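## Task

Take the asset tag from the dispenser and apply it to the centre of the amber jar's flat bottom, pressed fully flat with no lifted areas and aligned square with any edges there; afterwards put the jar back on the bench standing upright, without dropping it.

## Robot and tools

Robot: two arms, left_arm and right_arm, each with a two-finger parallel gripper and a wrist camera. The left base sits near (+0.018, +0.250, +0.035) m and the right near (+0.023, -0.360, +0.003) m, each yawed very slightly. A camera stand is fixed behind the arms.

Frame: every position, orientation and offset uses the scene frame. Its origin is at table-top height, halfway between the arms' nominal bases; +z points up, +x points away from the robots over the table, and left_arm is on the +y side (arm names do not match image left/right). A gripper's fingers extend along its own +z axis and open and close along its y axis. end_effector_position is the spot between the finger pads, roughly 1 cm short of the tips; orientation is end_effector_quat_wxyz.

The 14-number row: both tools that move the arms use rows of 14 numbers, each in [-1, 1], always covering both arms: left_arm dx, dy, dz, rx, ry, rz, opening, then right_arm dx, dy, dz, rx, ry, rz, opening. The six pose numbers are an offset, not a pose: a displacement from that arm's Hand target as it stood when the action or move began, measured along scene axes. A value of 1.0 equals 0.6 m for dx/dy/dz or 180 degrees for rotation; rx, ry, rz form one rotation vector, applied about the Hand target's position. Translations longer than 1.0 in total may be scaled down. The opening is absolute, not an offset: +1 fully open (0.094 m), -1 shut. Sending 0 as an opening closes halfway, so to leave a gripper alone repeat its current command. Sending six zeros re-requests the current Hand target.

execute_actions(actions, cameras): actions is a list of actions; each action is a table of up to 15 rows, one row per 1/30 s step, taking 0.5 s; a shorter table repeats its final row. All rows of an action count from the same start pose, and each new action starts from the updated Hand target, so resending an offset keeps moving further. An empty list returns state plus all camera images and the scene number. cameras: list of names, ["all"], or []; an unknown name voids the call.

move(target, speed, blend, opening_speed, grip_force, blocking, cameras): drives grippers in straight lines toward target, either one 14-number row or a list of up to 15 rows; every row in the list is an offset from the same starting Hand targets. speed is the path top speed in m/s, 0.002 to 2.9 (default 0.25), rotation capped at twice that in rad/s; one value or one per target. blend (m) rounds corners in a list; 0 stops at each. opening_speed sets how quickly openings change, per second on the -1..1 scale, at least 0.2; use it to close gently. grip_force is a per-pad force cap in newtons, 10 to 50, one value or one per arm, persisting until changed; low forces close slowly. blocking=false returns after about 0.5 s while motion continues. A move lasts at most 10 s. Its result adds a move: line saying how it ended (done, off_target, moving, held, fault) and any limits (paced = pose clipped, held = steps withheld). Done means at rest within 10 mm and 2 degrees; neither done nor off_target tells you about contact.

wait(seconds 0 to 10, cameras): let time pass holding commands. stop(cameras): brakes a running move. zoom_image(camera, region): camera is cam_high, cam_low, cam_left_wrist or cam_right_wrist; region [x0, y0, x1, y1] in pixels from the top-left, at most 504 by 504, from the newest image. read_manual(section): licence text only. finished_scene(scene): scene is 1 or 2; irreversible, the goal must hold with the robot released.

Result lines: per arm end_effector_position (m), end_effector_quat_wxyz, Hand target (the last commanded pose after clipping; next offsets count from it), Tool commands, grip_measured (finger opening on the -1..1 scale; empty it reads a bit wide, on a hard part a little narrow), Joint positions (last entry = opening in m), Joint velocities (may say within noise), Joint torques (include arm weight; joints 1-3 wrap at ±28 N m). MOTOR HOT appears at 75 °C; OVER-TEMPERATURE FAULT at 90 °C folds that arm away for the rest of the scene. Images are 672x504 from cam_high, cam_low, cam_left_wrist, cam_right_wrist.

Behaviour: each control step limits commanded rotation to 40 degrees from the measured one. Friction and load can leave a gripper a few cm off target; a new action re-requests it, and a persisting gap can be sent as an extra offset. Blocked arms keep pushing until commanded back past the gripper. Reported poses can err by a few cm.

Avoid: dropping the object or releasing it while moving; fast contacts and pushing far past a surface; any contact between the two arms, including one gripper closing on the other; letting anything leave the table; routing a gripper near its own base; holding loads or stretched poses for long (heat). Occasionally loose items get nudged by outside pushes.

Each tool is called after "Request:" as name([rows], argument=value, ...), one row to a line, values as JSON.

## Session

Scene 1 done. Look at scene 2.

Request:
execute_actions(actions=[])

Scene clock: 0.00 s.
left_arm: end_effector_position=(+0.4074, +0.2688, +0.1375) grip_measured=+1.000 end_effector_quat_wxyz=(+0.576, -0.031, +0.814, -0.076) | right_arm: end_effector_position=(+0.4167, -0.3760, +0.0853) grip_measured=+1.000 end_effector_quat_wxyz=(+0.539, -0.004, +0.842, +0.011)
Joint positions: left_arm=[0.121 1.489 0.354 0.794 0.229 -0.088 0.094] | right_arm=[-0.038 1.521 0.399 0.688 -0.107 -0.034 0.094]
Joint velocities: within noise
Joint torques (N m): no reading
Heat: left arm: 27 °C; right arm: 27 °C.
Hand target: left_arm +0.4124, +0.2681, +0.1518; +0.593, -0.023, +0.802, -0.075 | right_arm +0.4182, -0.3752, +0.0894; +0.543, -0.008, +0.840, +0.011
Tool commands: left_gripper/opening=+1.0 right_gripper/opening=+1.0
camera_calibration:
cam_left_wrist: T_world_to_cam=[[-0.0382321, -0.988867, 0.14381, 0.26172], [-0.715214, -0.0734268, -0.695038, 0.443161], [0.697859, -0.129428, -0.704444, -0.0610063], [0, 0, 0, 1]] pos_world=[0.369535, 0.28345, 0.2274]
cam_right_wrist: T_world_to_cam=[[0.0247251, -0.99963, 0.0113689, -0.39006], [-0.759024, -0.0261725, -0.650537, 0.400662], [0.650593, 0.00745532, -0.75939, -0.112569], [0, 0, 0, 1]] pos_world=[0.386992, -0.37859, 0.179596]

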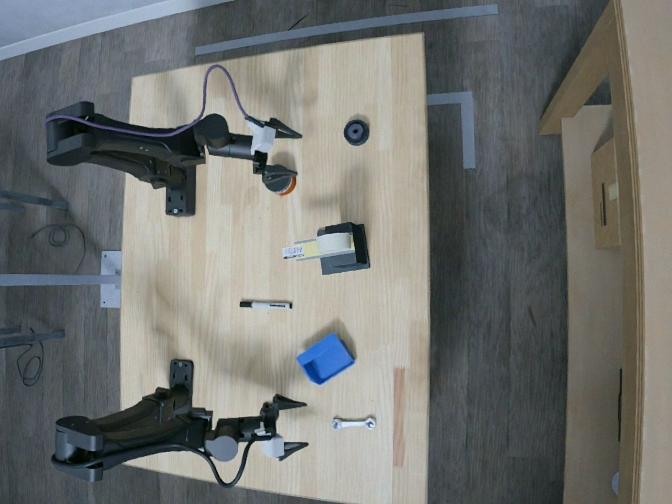

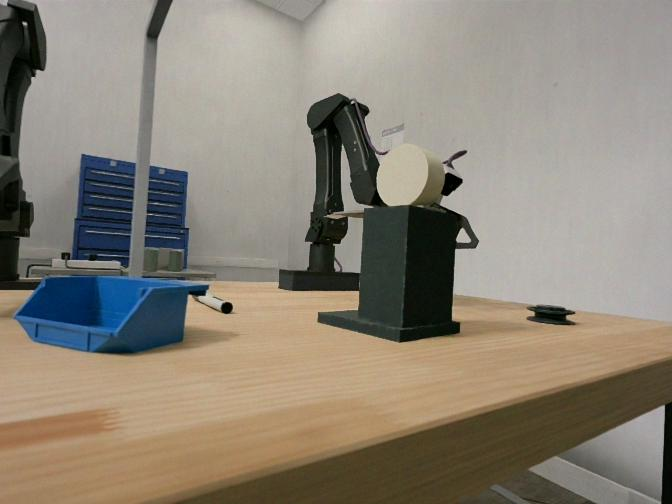

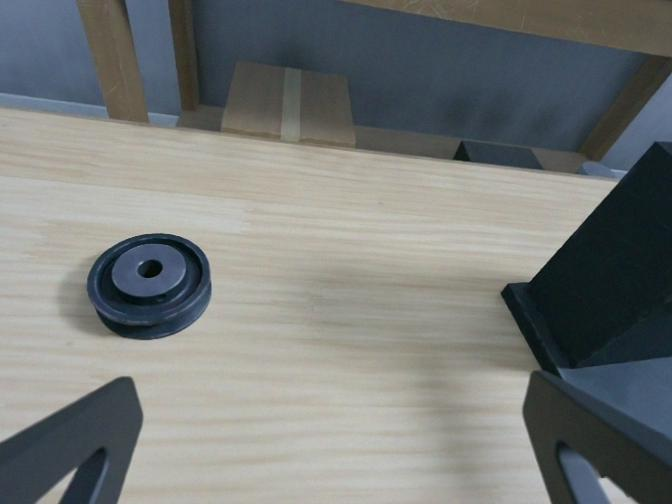

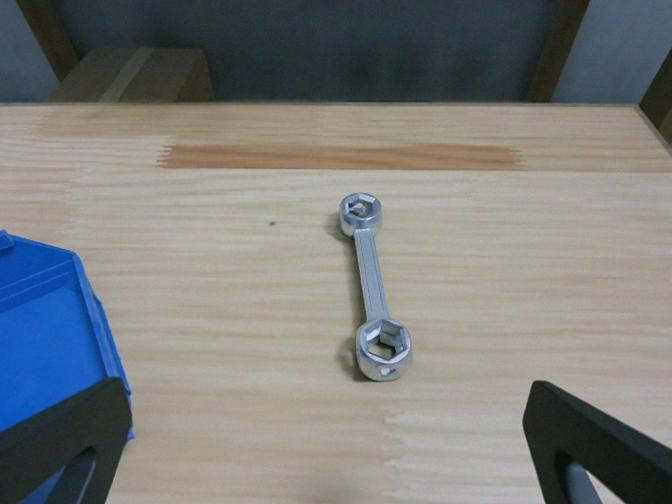

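Request:
zoom_image(camera="cam_high", region=[220, 110, 400, 290])

Request:
zoom_image(camera="cam_low", region=[290, 100, 500, 320])

Scaled by 2.800 from the camera's 672x504 image, which has a finer 960x720 frame.

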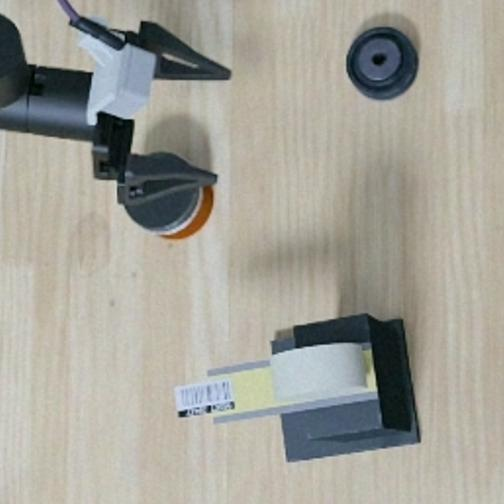

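Scaled by 2.291 from the camera's 672x504 image, which has a finer 960x720 frame.

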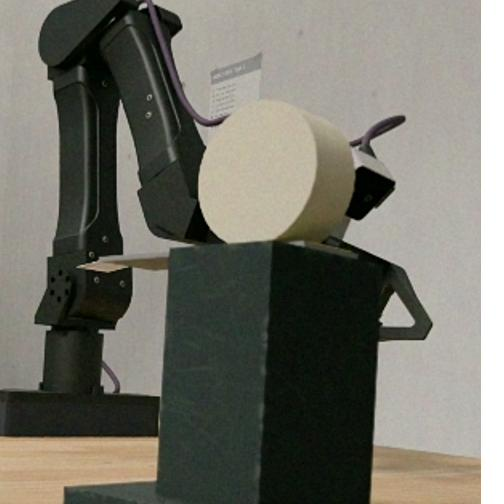

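Request:
move([
  [0,0,0.13,0,0,0,1,0,0,0,0,0,0,1],
  [-0.2,-0.03,0.2,0,0.08,0,1,0,0,0.1,0,0,0,1],
], speed=0.2, blend=0.03, cameras=["all"])

Scene clock: 27.50 s.
left_arm: end_effector_position=(+0.2959, +0.2512, +0.2598) grip_measured=+1.000 end_effector_quat_wxyz=(+0.484, -0.040, +0.871, -0.078) | right_arm: end_effector_position=(+0.4159, -0.3759, +0.1390) grip_measured=+1.000 end_effector_quat_wxyz=(+0.544, -0.004, +0.839, +0.011)
Joint positions: left_arm=[0.107 0.725 0.735 -0.569 0.212 -0.073 0.094] | right_arm=[-0.038 1.311 0.507 0.381 -0.107 -0.034 0.094]
Joint torques (N m): left_arm=[-0.55 0.06 8.92 1.14 -0.05 0.06] | right_arm=[-0.01 -4.94 8.61 1.06 -0.02 -0.01]
Heat: left arm: 29 °C; right arm: 29 °C.
Hand target: left_arm +0.2924, +0.2501, +0.2718; +0.487, -0.032, +0.870, -0.072 | right_arm +0.4182, -0.3752, +0.1494; +0.543, -0.008, +0.840, +0.011
Off the commanded pose: left_arm 0.013 m, 1 deg | right_arm 0.011 m, 0 deg.
move: off_target (left_arm, right_arm)
camera_calibration:
cam_left_wrist: T_world_to_cam=[[-0.0103497, -0.987193, 0.159192, 0.209751], [-0.848224, -0.0756396, -0.524208, 0.442547], [0.529536, -0.140456, -0.836578, 0.187525], [0, 0, 0, 1]] pos_world=[0.278249, 0.266878, 0.355476]
cam_right_wrist: T_world_to_cam=[[0.0246021, -0.999617, 0.0126956, -0.390775], [-0.752008, -0.0268726, -0.658606, 0.432865], [0.658695, 0.00665591, -0.752381, -0.0758298], [0, 0, 0, 1]] pos_world=[0.385081, -0.378489, 0.232996]

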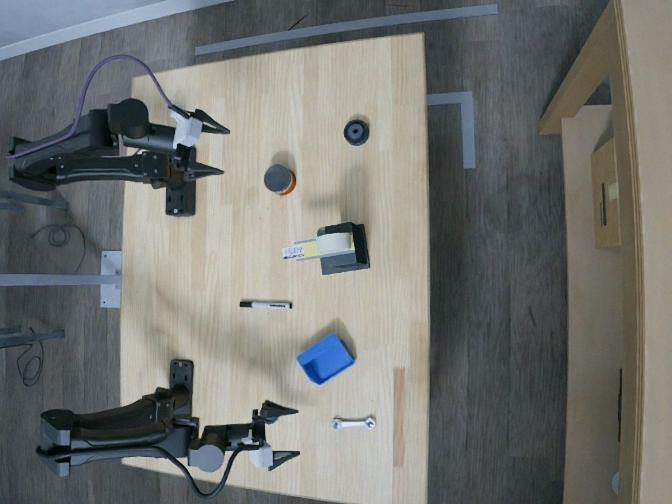

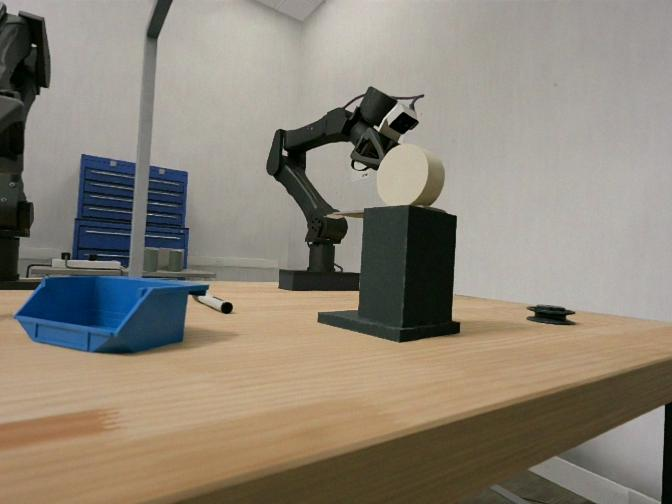

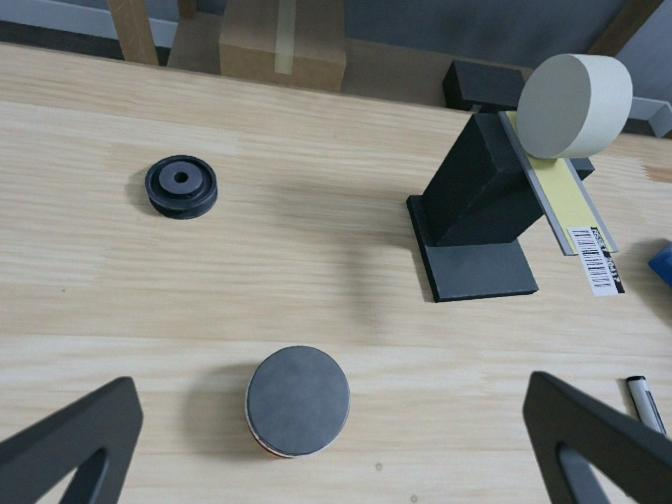

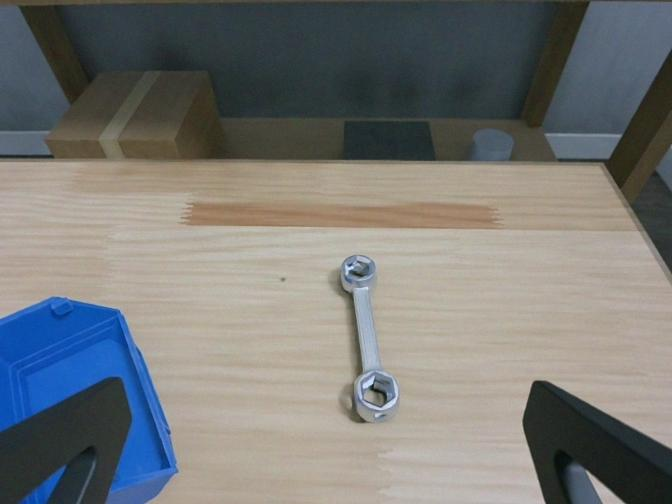

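Request:
zoom_image(camera="cam_left_wrist", region=[200, 310, 400, 490])

Request:
zoom_image(camera="cam_left_wrist", region=[480, 40, 660, 310])

Request:
zoom_image(camera="cam_high", region=[240, 140, 380, 280])

Scaled by 2.520 from the camera's 672x504 image, which has a finer 960x720 frame.

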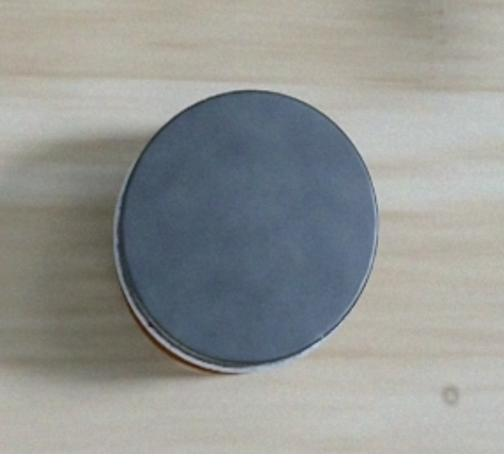

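Scaled by 1.867 from the camera's 672x504 image, which has a finer 960x720 frame.

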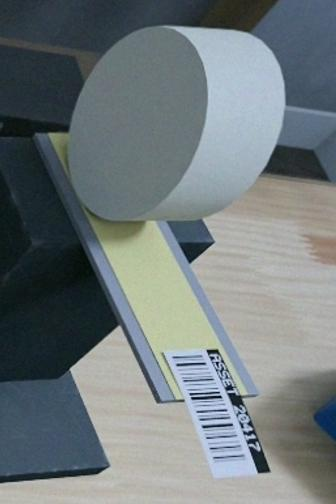

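Scaled by 3.600 from the camera's 672x504 image, which has a finer 960x720 frame.

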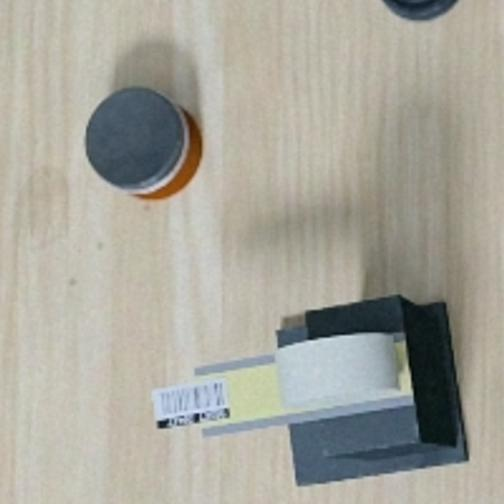

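Request:
move([
  [0,0,0,0,0,0,1,-0.1,0.25,0.08,0,0,0.15,1],
  [0,0,0,0,0,0,1,-0.32,0.58,0.06,0,0,0.344,1],
], speed=0.3, blend=0.05, cameras=["cam_right_wrist","cam_high","cam_low"])

Scene clock: 42.93 s.
left_arm: end_effector_position=(+0.2959, +0.2512, +0.2598) grip_measured=+1.000 end_effector_quat_wxyz=(+0.484, -0.040, +0.871, -0.078) | right_arm: end_effector_position=(+0.2182, -0.0382, +0.1620) grip_measured=+1.000 end_effector_quat_wxyz=(+0.431, -0.449, +0.731, +0.279)
Joint positions: left_arm=[0.107 0.725 0.735 -0.569 0.212 -0.073 0.094] | right_arm=[1.002 1.179 0.599 0.081 -0.156 -0.062 0.094]
Joint torques (N m): left_arm=[-0.57 0.09 8.92 1.14 -0.05 0.07] | right_arm=[0.38 -2.24 9.2 1.93 0.15 0.11]
Heat: left arm: 30 °C; right arm: 29 °C.
Hand target: left_arm +0.2924, +0.2501, +0.2718; +0.487, -0.032, +0.870, -0.072 | right_arm +0.2262, -0.0272, +0.1854; +0.460, -0.439, +0.716, +0.289
Off the commanded pose: left_arm 0.013 m, 1 deg | right_arm 0.027 m, 4 deg.
move: off_target (left_arm, right_arm)
camera_calibration:
cam_right_wrist: T_world_to_cam=[[0.900715, -0.434385, 0.0046689, -0.216839], [-0.344221, -0.720231, -0.602311, 0.183771], [0.264997, 0.540904, -0.798248, 0.183146], [0, 0, 0, 1]] pos_world=[0.210035, -0.0608984, 0.257895]
Images, in order (width x height): cam_high 672x504, cam_low 672x504, cam_right_wrist 672x504.

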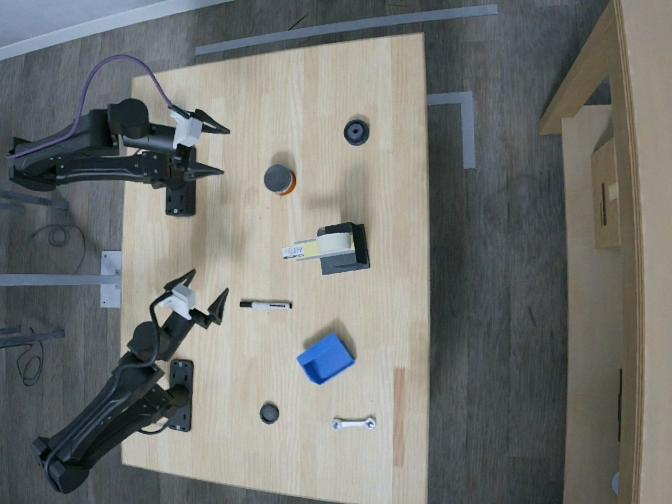

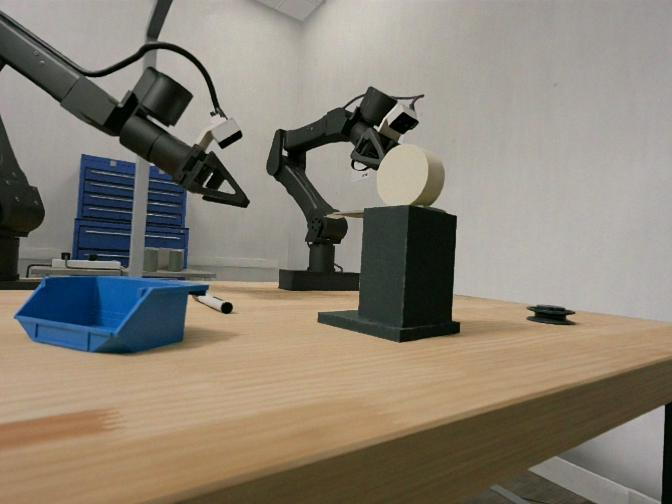

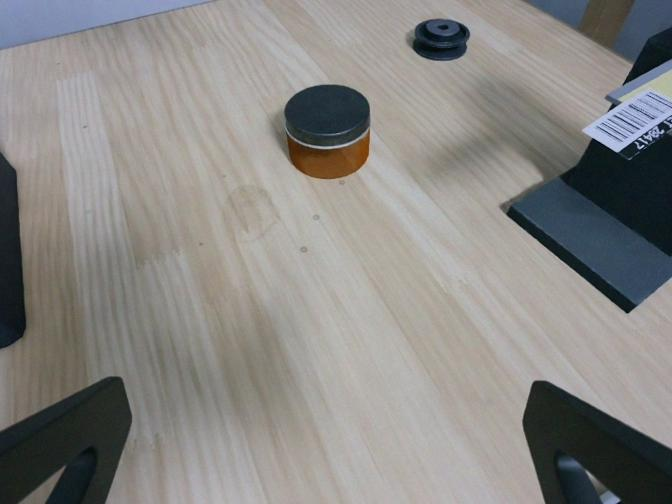

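Request:
zoom_image(camera="cam_right_wrist", region=[260, 60, 400, 200])

Request:
zoom_image(camera="cam_right_wrist", region=[500, 30, 672, 330])

Scaled by 3.600 from the camera's 672x504 image, which has a finer 960x720 frame.

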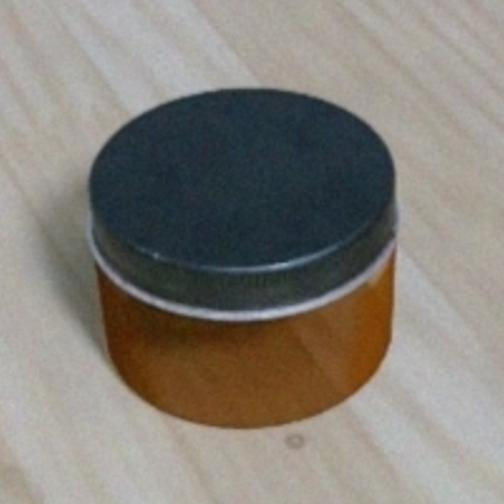

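Scaled by 1.680 from the camera's 672x504 image, which has a finer 960x720 frame.

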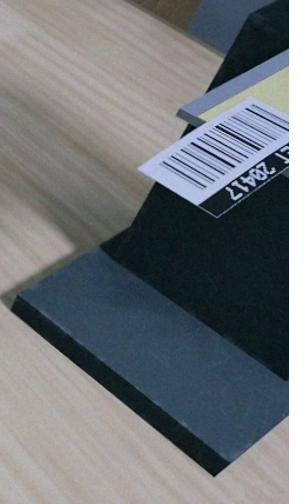

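Request:
move(target=[0,0,0,0,0,0,1,0.184,0.078,-0.05,-0.3415,-0.3766,-0.1353,0], speed=0.3, cameras=["cam_right_wrist","cam_high","cam_low"])

Scene clock: 91.60 s.
left_arm: end_effector_position=(+0.2959, +0.2512, +0.2598) grip_measured=+1.000 end_effector_quat_wxyz=(+0.484, -0.040, +0.871, -0.078) | right_arm: end_effector_position=(+0.3315, +0.0205, +0.1533) grip_measured=+0.002 end_effector_quat_wxyz=(+0.528, -0.551, +0.455, -0.460)
Joint positions: left_arm=[0.107 0.725 0.735 -0.569 0.212 -0.073 0.094] | right_arm=[1.266 2.058 0.936 1.081 1.046 -1.562 0.047]
Joint torques (N m): left_arm=[-0.55 -0.02 8.85 1.14 -0.03 0.08] | right_arm=[-0.58 -6.95 6.06 1.72 0.23 -0.08]
Heat: left arm: 32 °C; right arm: 31 °C.
Hand target: left_arm +0.2924, +0.2501, +0.2718; +0.487, -0.032, +0.870, -0.072 | right_arm +0.3366, +0.0196, +0.1554; +0.534, -0.533, +0.464, -0.464
Off the commanded pose: left_arm 0.013 m, 1 deg | right_arm 0.006 m, 2 deg.
move: off_target (left_arm)
camera_calibration:
cam_right_wrist: T_world_to_cam=[[0.00660196, 0.0538361, 0.998528, -0.159318], [-0.263398, -0.963193, 0.0536725, 0.137546], [0.964665, -0.263365, 0.00782139, -0.224636], [0, 0, 0, 1]] pos_world=[0.253979, 0.0818993, 0.153458]
Images, in order (width x height): cam_high 672x504, cam_low 672x504, cam_right_wrist 672x504.

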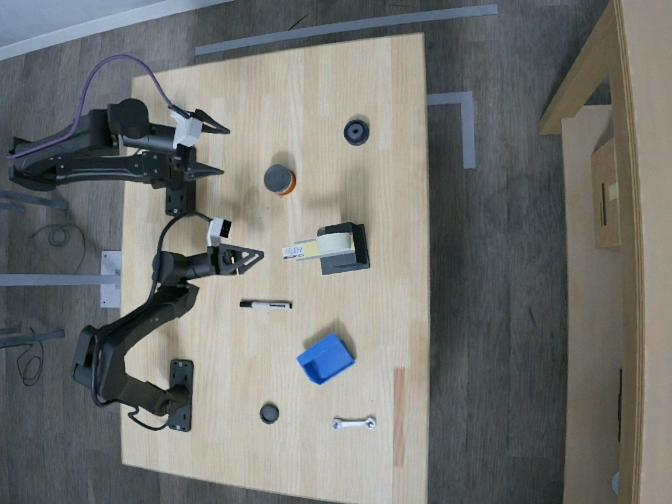

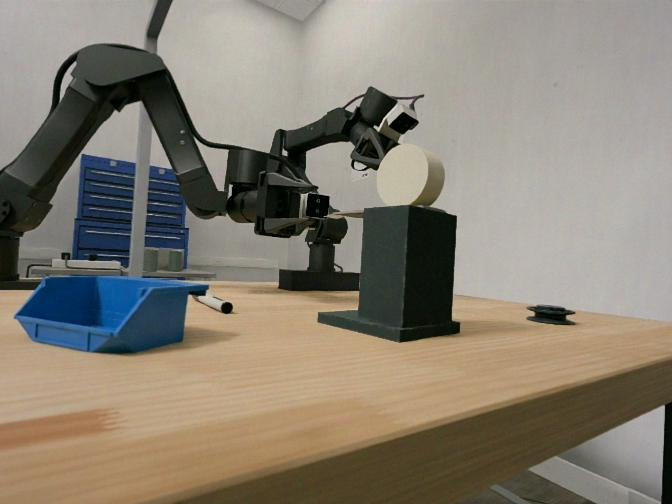

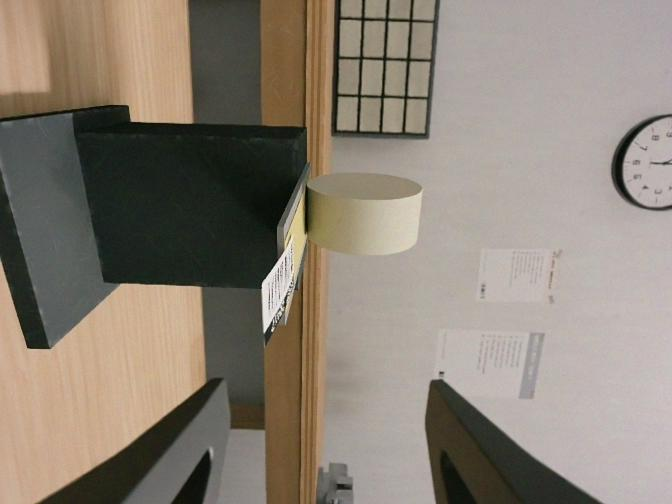

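Request:
zoom_image(camera="cam_right_wrist", region=[190, 220, 460, 430])

Request:
zoom_image(camera="cam_high", region=[190, 200, 390, 310])

Request:
zoom_image(camera="cam_low", region=[240, 150, 460, 270])

Scaled by 1.867 from the camera's 672x504 image, which has a finer 960x720 frame.

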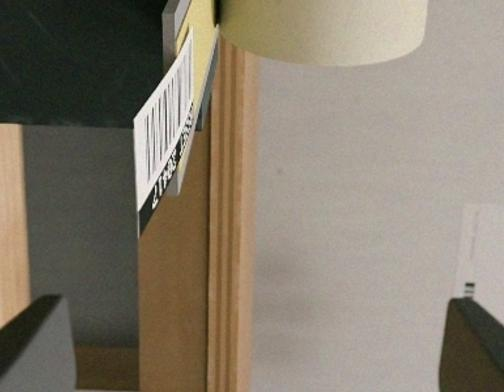

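Scaled by 2.520 from the camera's 672x504 image, which has a finer 960x720 frame.

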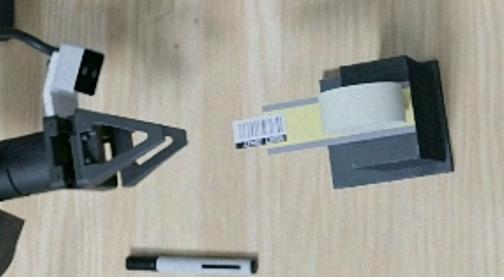

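Scaled by 2.291 from the camera's 672x504 image, which has a finer 960x720 frame.

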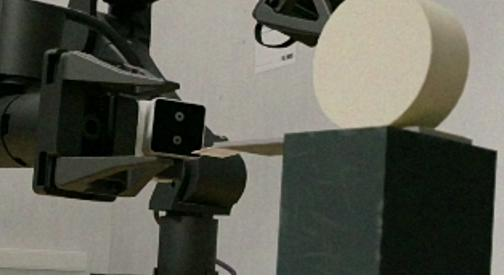

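Request:
move(target=[0,0,0,0,0,0,1,0.04,-0.0035,-0.035,0,0,-0.011,0], speed=0.12, cameras=["cam_right_wrist"])

Request:
zoom_image(camera="cam_right_wrist", region=[190, 200, 460, 430])

Scene clock: 112.43 s.
left_arm: end_effector_position=(+0.2959, +0.2512, +0.2598) grip_measured=+1.000 end_effector_quat_wxyz=(+0.484, -0.040, +0.871, -0.078) | right_arm: end_effector_position=(+0.3570, +0.0124, +0.1300) grip_measured=+0.002 end_effector_quat_wxyz=(+0.512, -0.541, +0.469, -0.476)
Joint positions: left_arm=[0.107 0.725 0.735 -0.569 0.212 -0.073 0.094] | right_arm=[1.21 2.156 0.978 1.13 1.046 -1.563 0.047]
Joint torques (N m): left_arm=[-0.64 -0.02 8.99 1.17 -0.04 0.09] | right_arm=[-0.14 -7.47 6.58 1.72 0.03 -0.09]
Heat: left arm: 32 °C; right arm: 32 °C.
Hand target: left_arm +0.2924, +0.2501, +0.2718; +0.487, -0.032, +0.870, -0.072 | right_arm +0.3606, +0.0175, +0.1344; +0.525, -0.525, +0.473, -0.473
Off the commanded pose: left_arm 0.013 m, 1 deg | right_arm 0.008 m, 2 deg.
move: off_target (left_arm)
camera_calibration:
cam_right_wrist: T_world_to_cam=[[0.0126049, 0.0618693, 0.998005, -0.137988], [-0.317431, -0.946208, 0.0626675, 0.15554], [0.948198, -0.317587, 0.00771233, -0.244589], [0, 0, 0, 1]] pos_world=[0.283031, 0.0780318, 0.129851]
Images, in order (width x height): cam_right_wrist 672x504.

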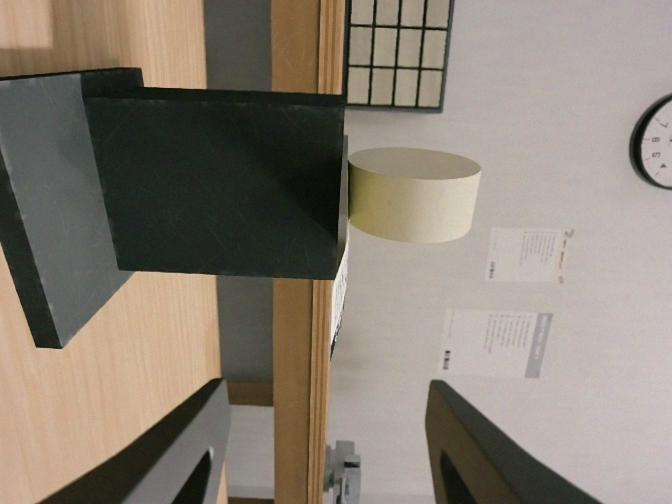

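Scaled by 1.867 from the camera's 672x504 image, which has a finer 960x720 frame.

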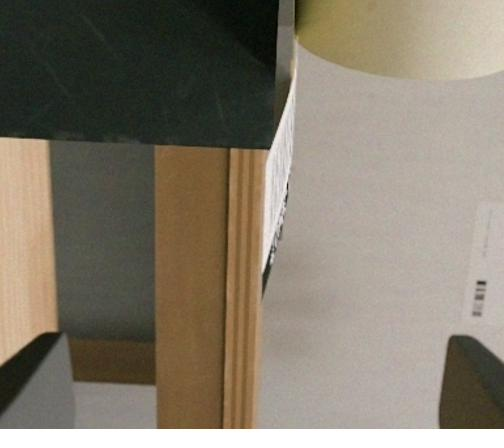

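Request:
move(target=[0,0,0,0,0,0,1,0.04,0.022,0.0035,0,-0.006,0,0], speed=0.08, cameras=["cam_right_wrist","cam_high"])

Request:
zoom_image(camera="cam_right_wrist", region=[190, 220, 460, 450])

Request:
zoom_image(camera="cam_high", region=[230, 210, 390, 290])

Scene clock: 120.57 s.
left_arm: end_effector_position=(+0.2959, +0.2512, +0.2598) grip_measured=+1.000 end_effector_quat_wxyz=(+0.484, -0.040, +0.871, -0.078) | right_arm: end_effector_position=(+0.3815, +0.0218, +0.1334) grip_measured=+0.002 end_effector_quat_wxyz=(+0.513, -0.530, +0.470, -0.485)
Joint positions: left_arm=[0.107 0.725 0.735 -0.569 0.212 -0.073 0.094] | right_arm=[1.168 2.219 1.082 1.13 1.025 -1.597 0.047]
Joint torques (N m): left_arm=[-0.5 0.09 8.95 1.13 -0.05 0.07] | right_arm=[-0.25 -7.91 6.84 1.67 -0.17 -0.09]
Heat: left arm: 32 °C; right arm: 32 °C.
Hand target: left_arm +0.2924, +0.2501, +0.2718; +0.487, -0.032, +0.870, -0.072 | right_arm +0.3846, +0.0307, +0.1365; +0.530, -0.521, +0.468, -0.478
Off the commanded pose: left_arm 0.013 m, 1 deg | right_arm 0.010 m, 2 deg.
move: off_target (left_arm)
camera_calibration:
cam_right_wrist: T_world_to_cam=[[-0.00649137, 0.0576325, 0.998317, -0.134943], [-0.336928, -0.940089, 0.0520802, 0.180799], [0.941508, -0.336022, 0.0255204, -0.26427], [0, 0, 0, 1]] pos_world=[0.308852, 0.0889433, 0.132044]
Images, in order (width x height): cam_high 672x504, cam_right_wrist 672x504.

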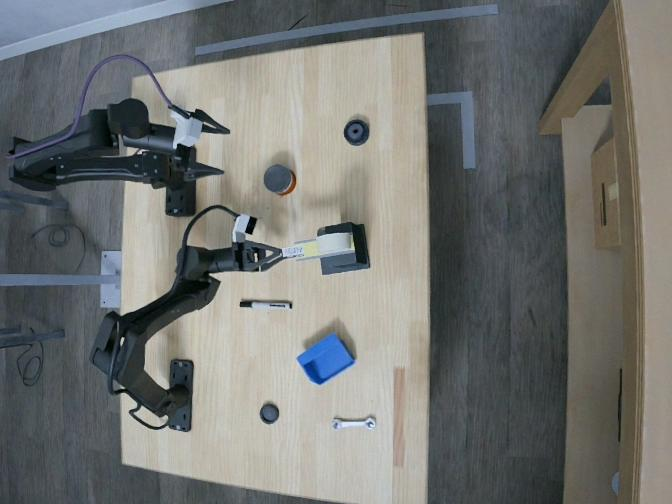

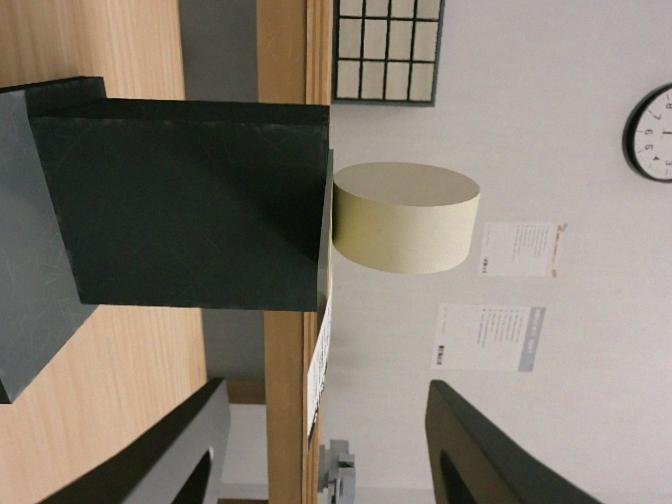

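Scaled by 1.867 from the camera's 672x504 image, which has a finer 960x720 frame.

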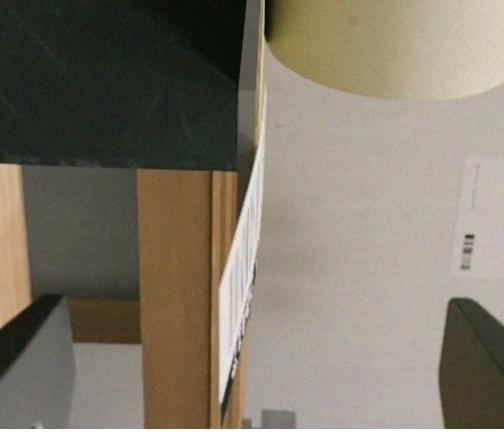

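Scaled by 3.150 from the camera's 672x504 image, which has a finer 960x720 frame.

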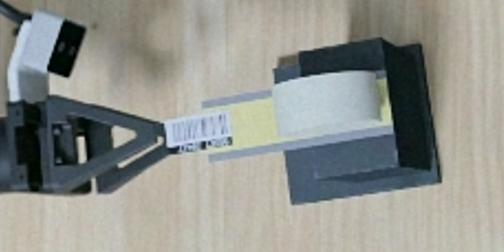

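Request:
execute_actions(actions=[], cameras=["cam_high","cam_low","cam_left_wrist"])

Request:
zoom_image(camera="cam_high", region=[260, 225, 340, 285])

Request:
zoom_image(camera="cam_low", region=[240, 150, 460, 290])

Request:
zoom_image(camera="cam_left_wrist", region=[400, 160, 672, 420])

Scene clock: 132.50 s.
left_arm: end_effector_position=(+0.2959, +0.2512, +0.2598) grip_measured=+1.000 end_effector_quat_wxyz=(+0.484, -0.040, +0.871, -0.078) | right_arm: end_effector_position=(+0.3815, +0.0218, +0.1334) grip_measured=+0.002 end_effector_quat_wxyz=(+0.513, -0.530, +0.470, -0.485)
Joint positions: left_arm=[0.107 0.725 0.735 -0.569 0.212 -0.073 0.094] | right_arm=[1.168 2.219 1.082 1.13 1.025 -1.597 0.047]
Joint velocities: within noise
Joint torques (N m): left_arm=[-0.59 0.06 8.95 1.14 -0.05 0.06] | right_arm=[-0.27 -7.91 6.83 1.67 -0.17 -0.09]
Heat: left arm: 33 °C; right arm: 32 °C.
Hand target: left_arm +0.2924, +0.2501, +0.2718; +0.487, -0.032, +0.870, -0.072 | right_arm +0.3846, +0.0307, +0.1365; +0.530, -0.521, +0.468, -0.478
Tool commands: left_gripper/opening=+1.0 right_gripper/opening=+0.0
Off the commanded pose: left_arm 0.013 m, 1 deg | right_arm 0.010 m, 2 deg.
camera_calibration:
cam_left_wrist: T_world_to_cam=[[-0.0103497, -0.987193, 0.159192, 0.209751], [-0.848224, -0.0756396, -0.524208, 0.442547], [0.529536, -0.140456, -0.836578, 0.187525], [0, 0, 0, 1]] pos_world=[0.278249, 0.266878, 0.355476]
Images, in order (width x height): cam_high 672x504, cam_low 672x504, cam_left_wrist 672x504.

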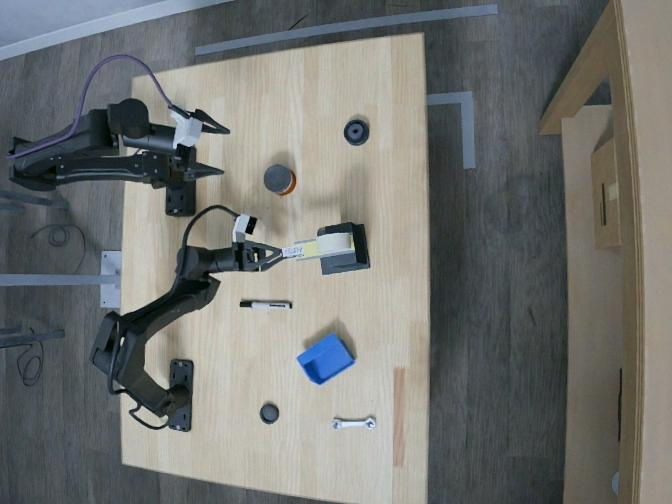

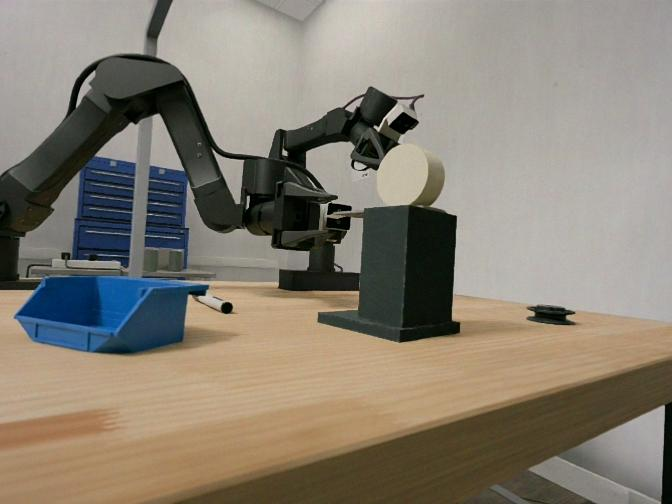

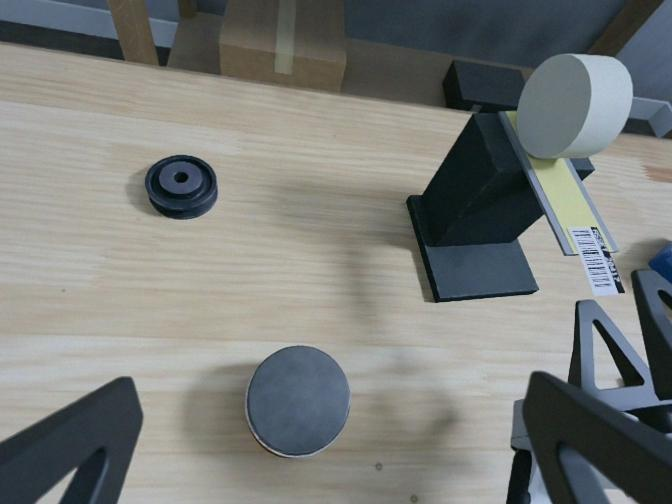

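Scaled by 6.300 from the camera's 672x504 image, which has a finer 960x720 frame.

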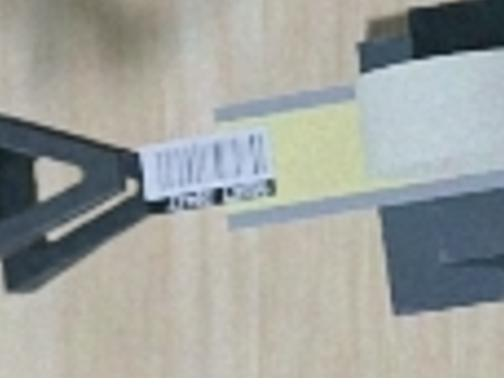

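Scaled by 2.291 from the camera's 672x504 image, which has a finer 960x720 frame.

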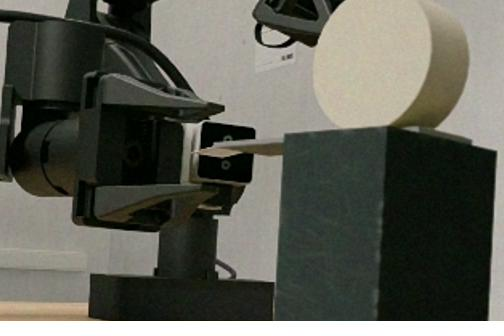

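Scaled by 1.853 from the camera's 672x504 image, which has a finer 960x720 frame.

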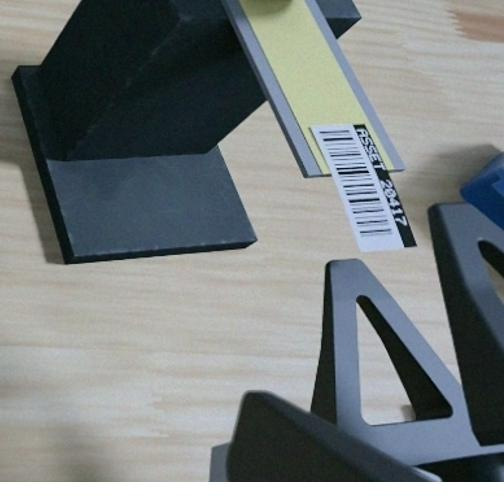

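Request:
move(target=[0,0,0,0,0,0,1,0.016,-0.006,-0.004,0,0,0,0], speed=0.05, cameras=["cam_right_wrist","cam_high","cam_left_wrist"])

Request:
zoom_image(camera="cam_right_wrist", region=[190, 260, 460, 504])

Request:
zoom_image(camera="cam_left_wrist", region=[540, 220, 672, 350])

Request:
zoom_image(camera="cam_high", region=[260, 225, 340, 285])

Scene clock: 162.20 s.
left_arm: end_effector_position=(+0.2959, +0.2512, +0.2598) grip_measured=+1.000 end_effector_quat_wxyz=(+0.484, -0.040, +0.871, -0.078) | right_arm: end_effector_position=(+0.3910, +0.0193, +0.1309) grip_measured=+0.002 end_effector_quat_wxyz=(+0.513, -0.532, +0.468, -0.484)
Joint positions: left_arm=[0.107 0.725 0.735 -0.569 0.212 -0.073 0.094] | right_arm=[1.144 2.228 1.088 1.13 0.996 -1.597 0.047]
Joint torques (N m): left_arm=[-0.64 0.02 8.99 1.12 -0.02 0.05] | right_arm=[-0.35 -8.02 6.83 1.71 -0.17 -0.07]
Heat: left arm: 33 °C; right arm: 33 °C.
Hand target: left_arm +0.2924, +0.2501, +0.2718; +0.487, -0.032, +0.870, -0.072 | right_arm +0.3942, +0.0271, +0.1341; +0.530, -0.521, +0.468, -0.478
Off the commanded pose: left_arm 0.013 m, 1 deg | right_arm 0.009 m, 2 deg.
move: off_target (left_arm)
camera_calibration:
cam_left_wrist: T_world_to_cam=[[-0.0103497, -0.987193, 0.159192, 0.209751], [-0.848224, -0.0756396, -0.524208, 0.442547], [0.529536, -0.140456, -0.836578, 0.187525], [0, 0, 0, 1]] pos_world=[0.278249, 0.266878, 0.355476]
cam_right_wrist: T_world_to_cam=[[-0.00519508, 0.0602308, 0.998171, -0.132835], [-0.332515, -0.941488, 0.0550799, 0.179626], [0.943084, -0.331621, 0.0249188, -0.274641], [0, 0, 0, 1]] pos_world=[0.318048, 0.0860403, 0.129542]
Images, in order (width x height): cam_high 672x504, cam_left_wrist 672x504, cam_right_wrist 672x504.

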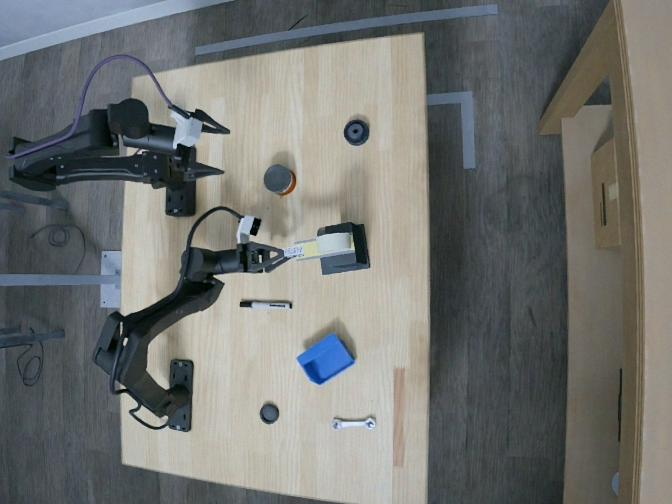

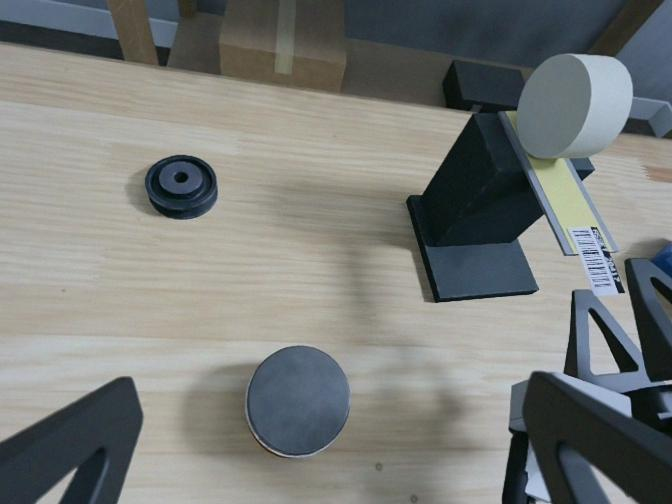

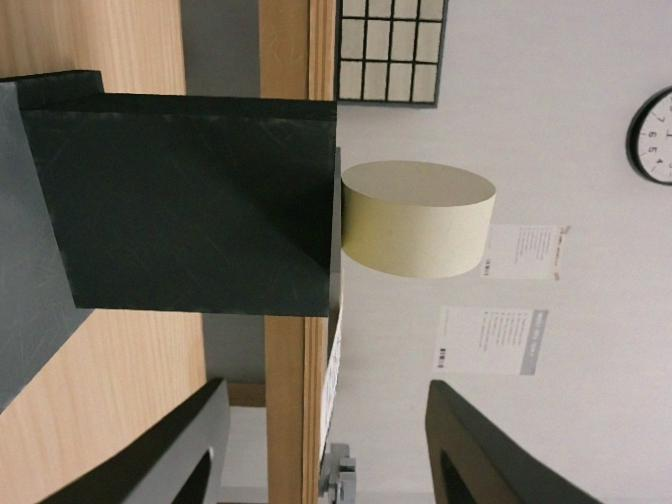

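Scaled by 1.867 from the camera's 672x504 image, which has a finer 960x720 frame.

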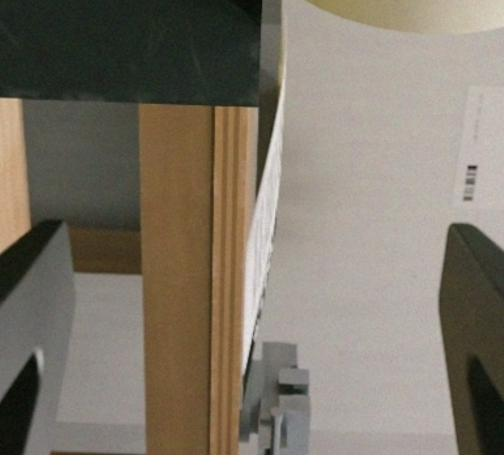

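Scaled by 3.818 from the camera's 672x504 image, which has a finer 960x720 frame.

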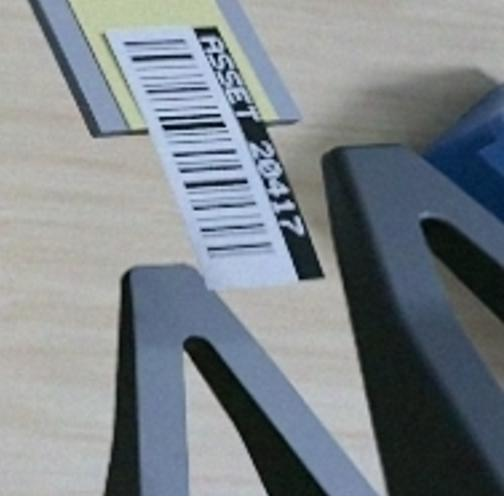

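Scaled by 6.300 from the camera's 672x504 image, which has a finer 960x720 frame.

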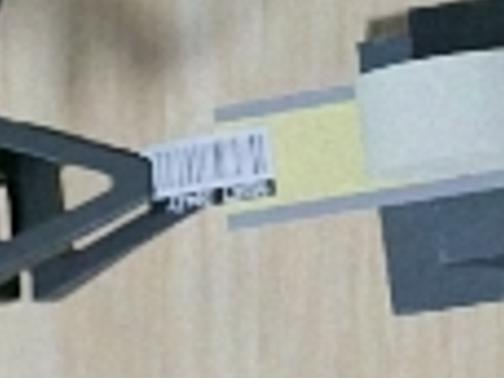

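Request:
move(target=[0,0,0,0,0,0,1,0,0,0,0,0,0,-1], grip_force=[50,20], cameras=["cam_right_wrist","cam_high","cam_left_wrist"])

Request:
zoom_image(camera="cam_right_wrist", region=[190, 260, 460, 504])

Request:
zoom_image(camera="cam_left_wrist", region=[540, 220, 672, 350])

Scene clock: 178.13 s.
left_arm: end_effector_position=(+0.2959, +0.2512, +0.2598) grip_measured=+1.000 end_effector_quat_wxyz=(+0.484, -0.040, +0.871, -0.078) | right_arm: end_effector_position=(+0.3910, +0.0193, +0.1309) grip_measured=-0.989 end_effector_quat_wxyz=(+0.513, -0.532, +0.468, -0.484)
Joint positions: left_arm=[0.107 0.725 0.735 -0.569 0.212 -0.073 0.094] | right_arm=[1.144 2.228 1.088 1.13 0.996 -1.597 0.001]
Joint torques (N m): left_arm=[-0.59 0.03 8.92 1.13 -0.03 0.07] | right_arm=[-0.36 -8.02 6.84 1.71 -0.17 -0.06]
Heat: left arm: 33 °C; right arm: 33 °C.
Hand target: left_arm +0.2924, +0.2501, +0.2718; +0.487, -0.032, +0.870, -0.072 | right_arm +0.3942, +0.0271, +0.1341; +0.530, -0.521, +0.468, -0.478
Off the commanded pose: left_arm 0.013 m, 1 deg | right_arm 0.009 m, 2 deg.
grip_force (N): 50, 20
move: off_target (left_arm)
camera_calibration:
cam_left_wrist: T_world_to_cam=[[-0.0103497, -0.987193, 0.159192, 0.209751], [-0.848224, -0.0756396, -0.524208, 0.442547], [0.529536, -0.140456, -0.836578, 0.187525], [0, 0, 0, 1]] pos_world=[0.278249, 0.266878, 0.355476]
cam_right_wrist: T_world_to_cam=[[-0.00519508, 0.0602308, 0.998171, -0.132835], [-0.332515, -0.941488, 0.0550799, 0.179626], [0.943084, -0.331621, 0.0249188, -0.274641], [0, 0, 0, 1]] pos_world=[0.318048, 0.0860403, 0.129542]
Images, in order (width x height): cam_high 672x504, cam_left_wrist 672x504, cam_right_wrist 672x504.

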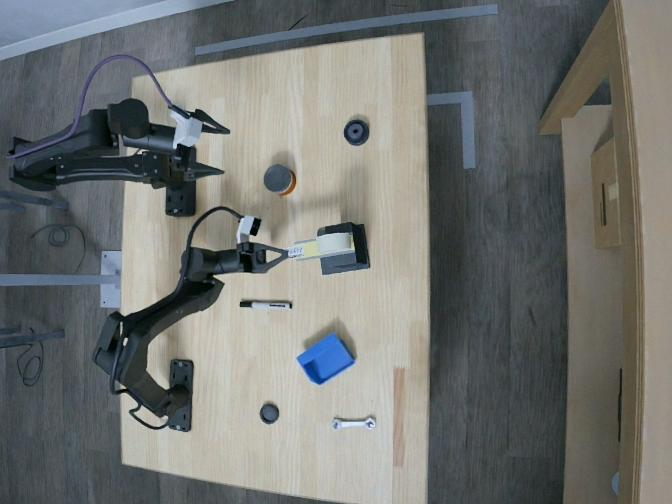

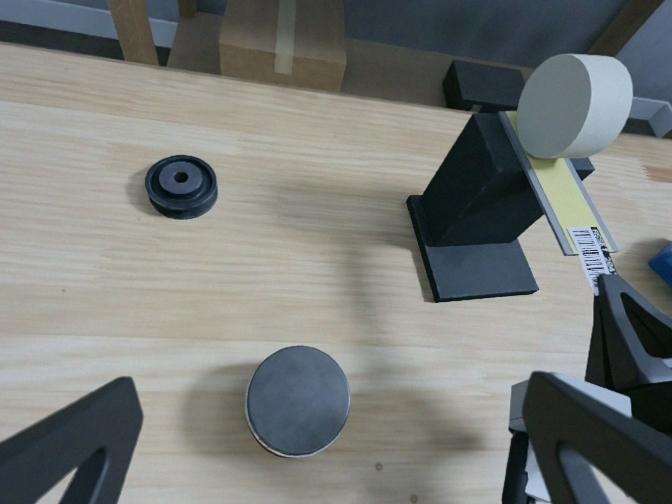

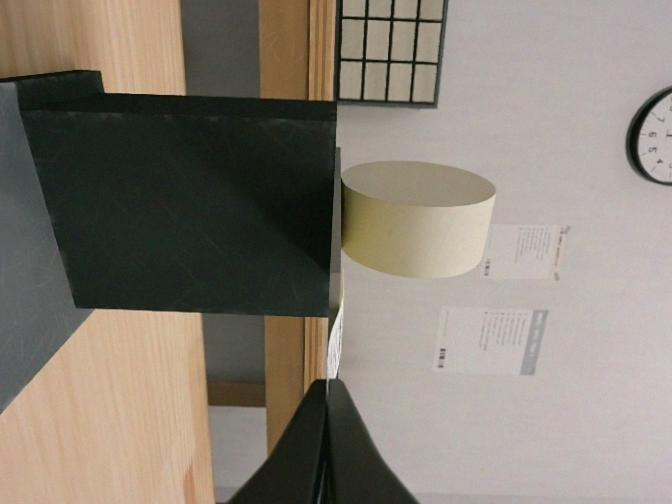

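Scaled by 1.867 from the camera's 672x504 image, which has a finer 960x720 frame.

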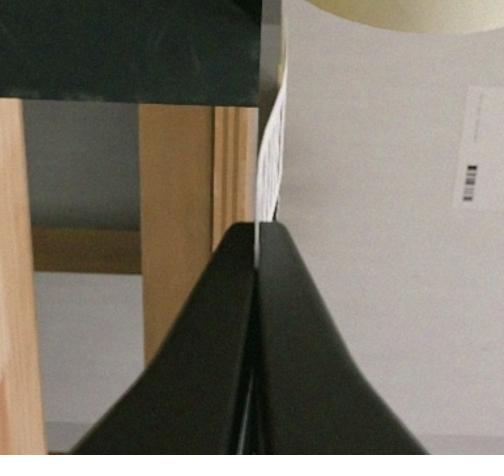

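Scaled by 3.818 from the camera's 672x504 image, which has a finer 960x720 frame.

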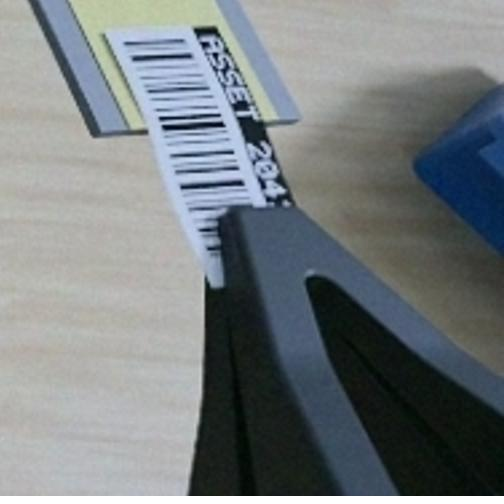

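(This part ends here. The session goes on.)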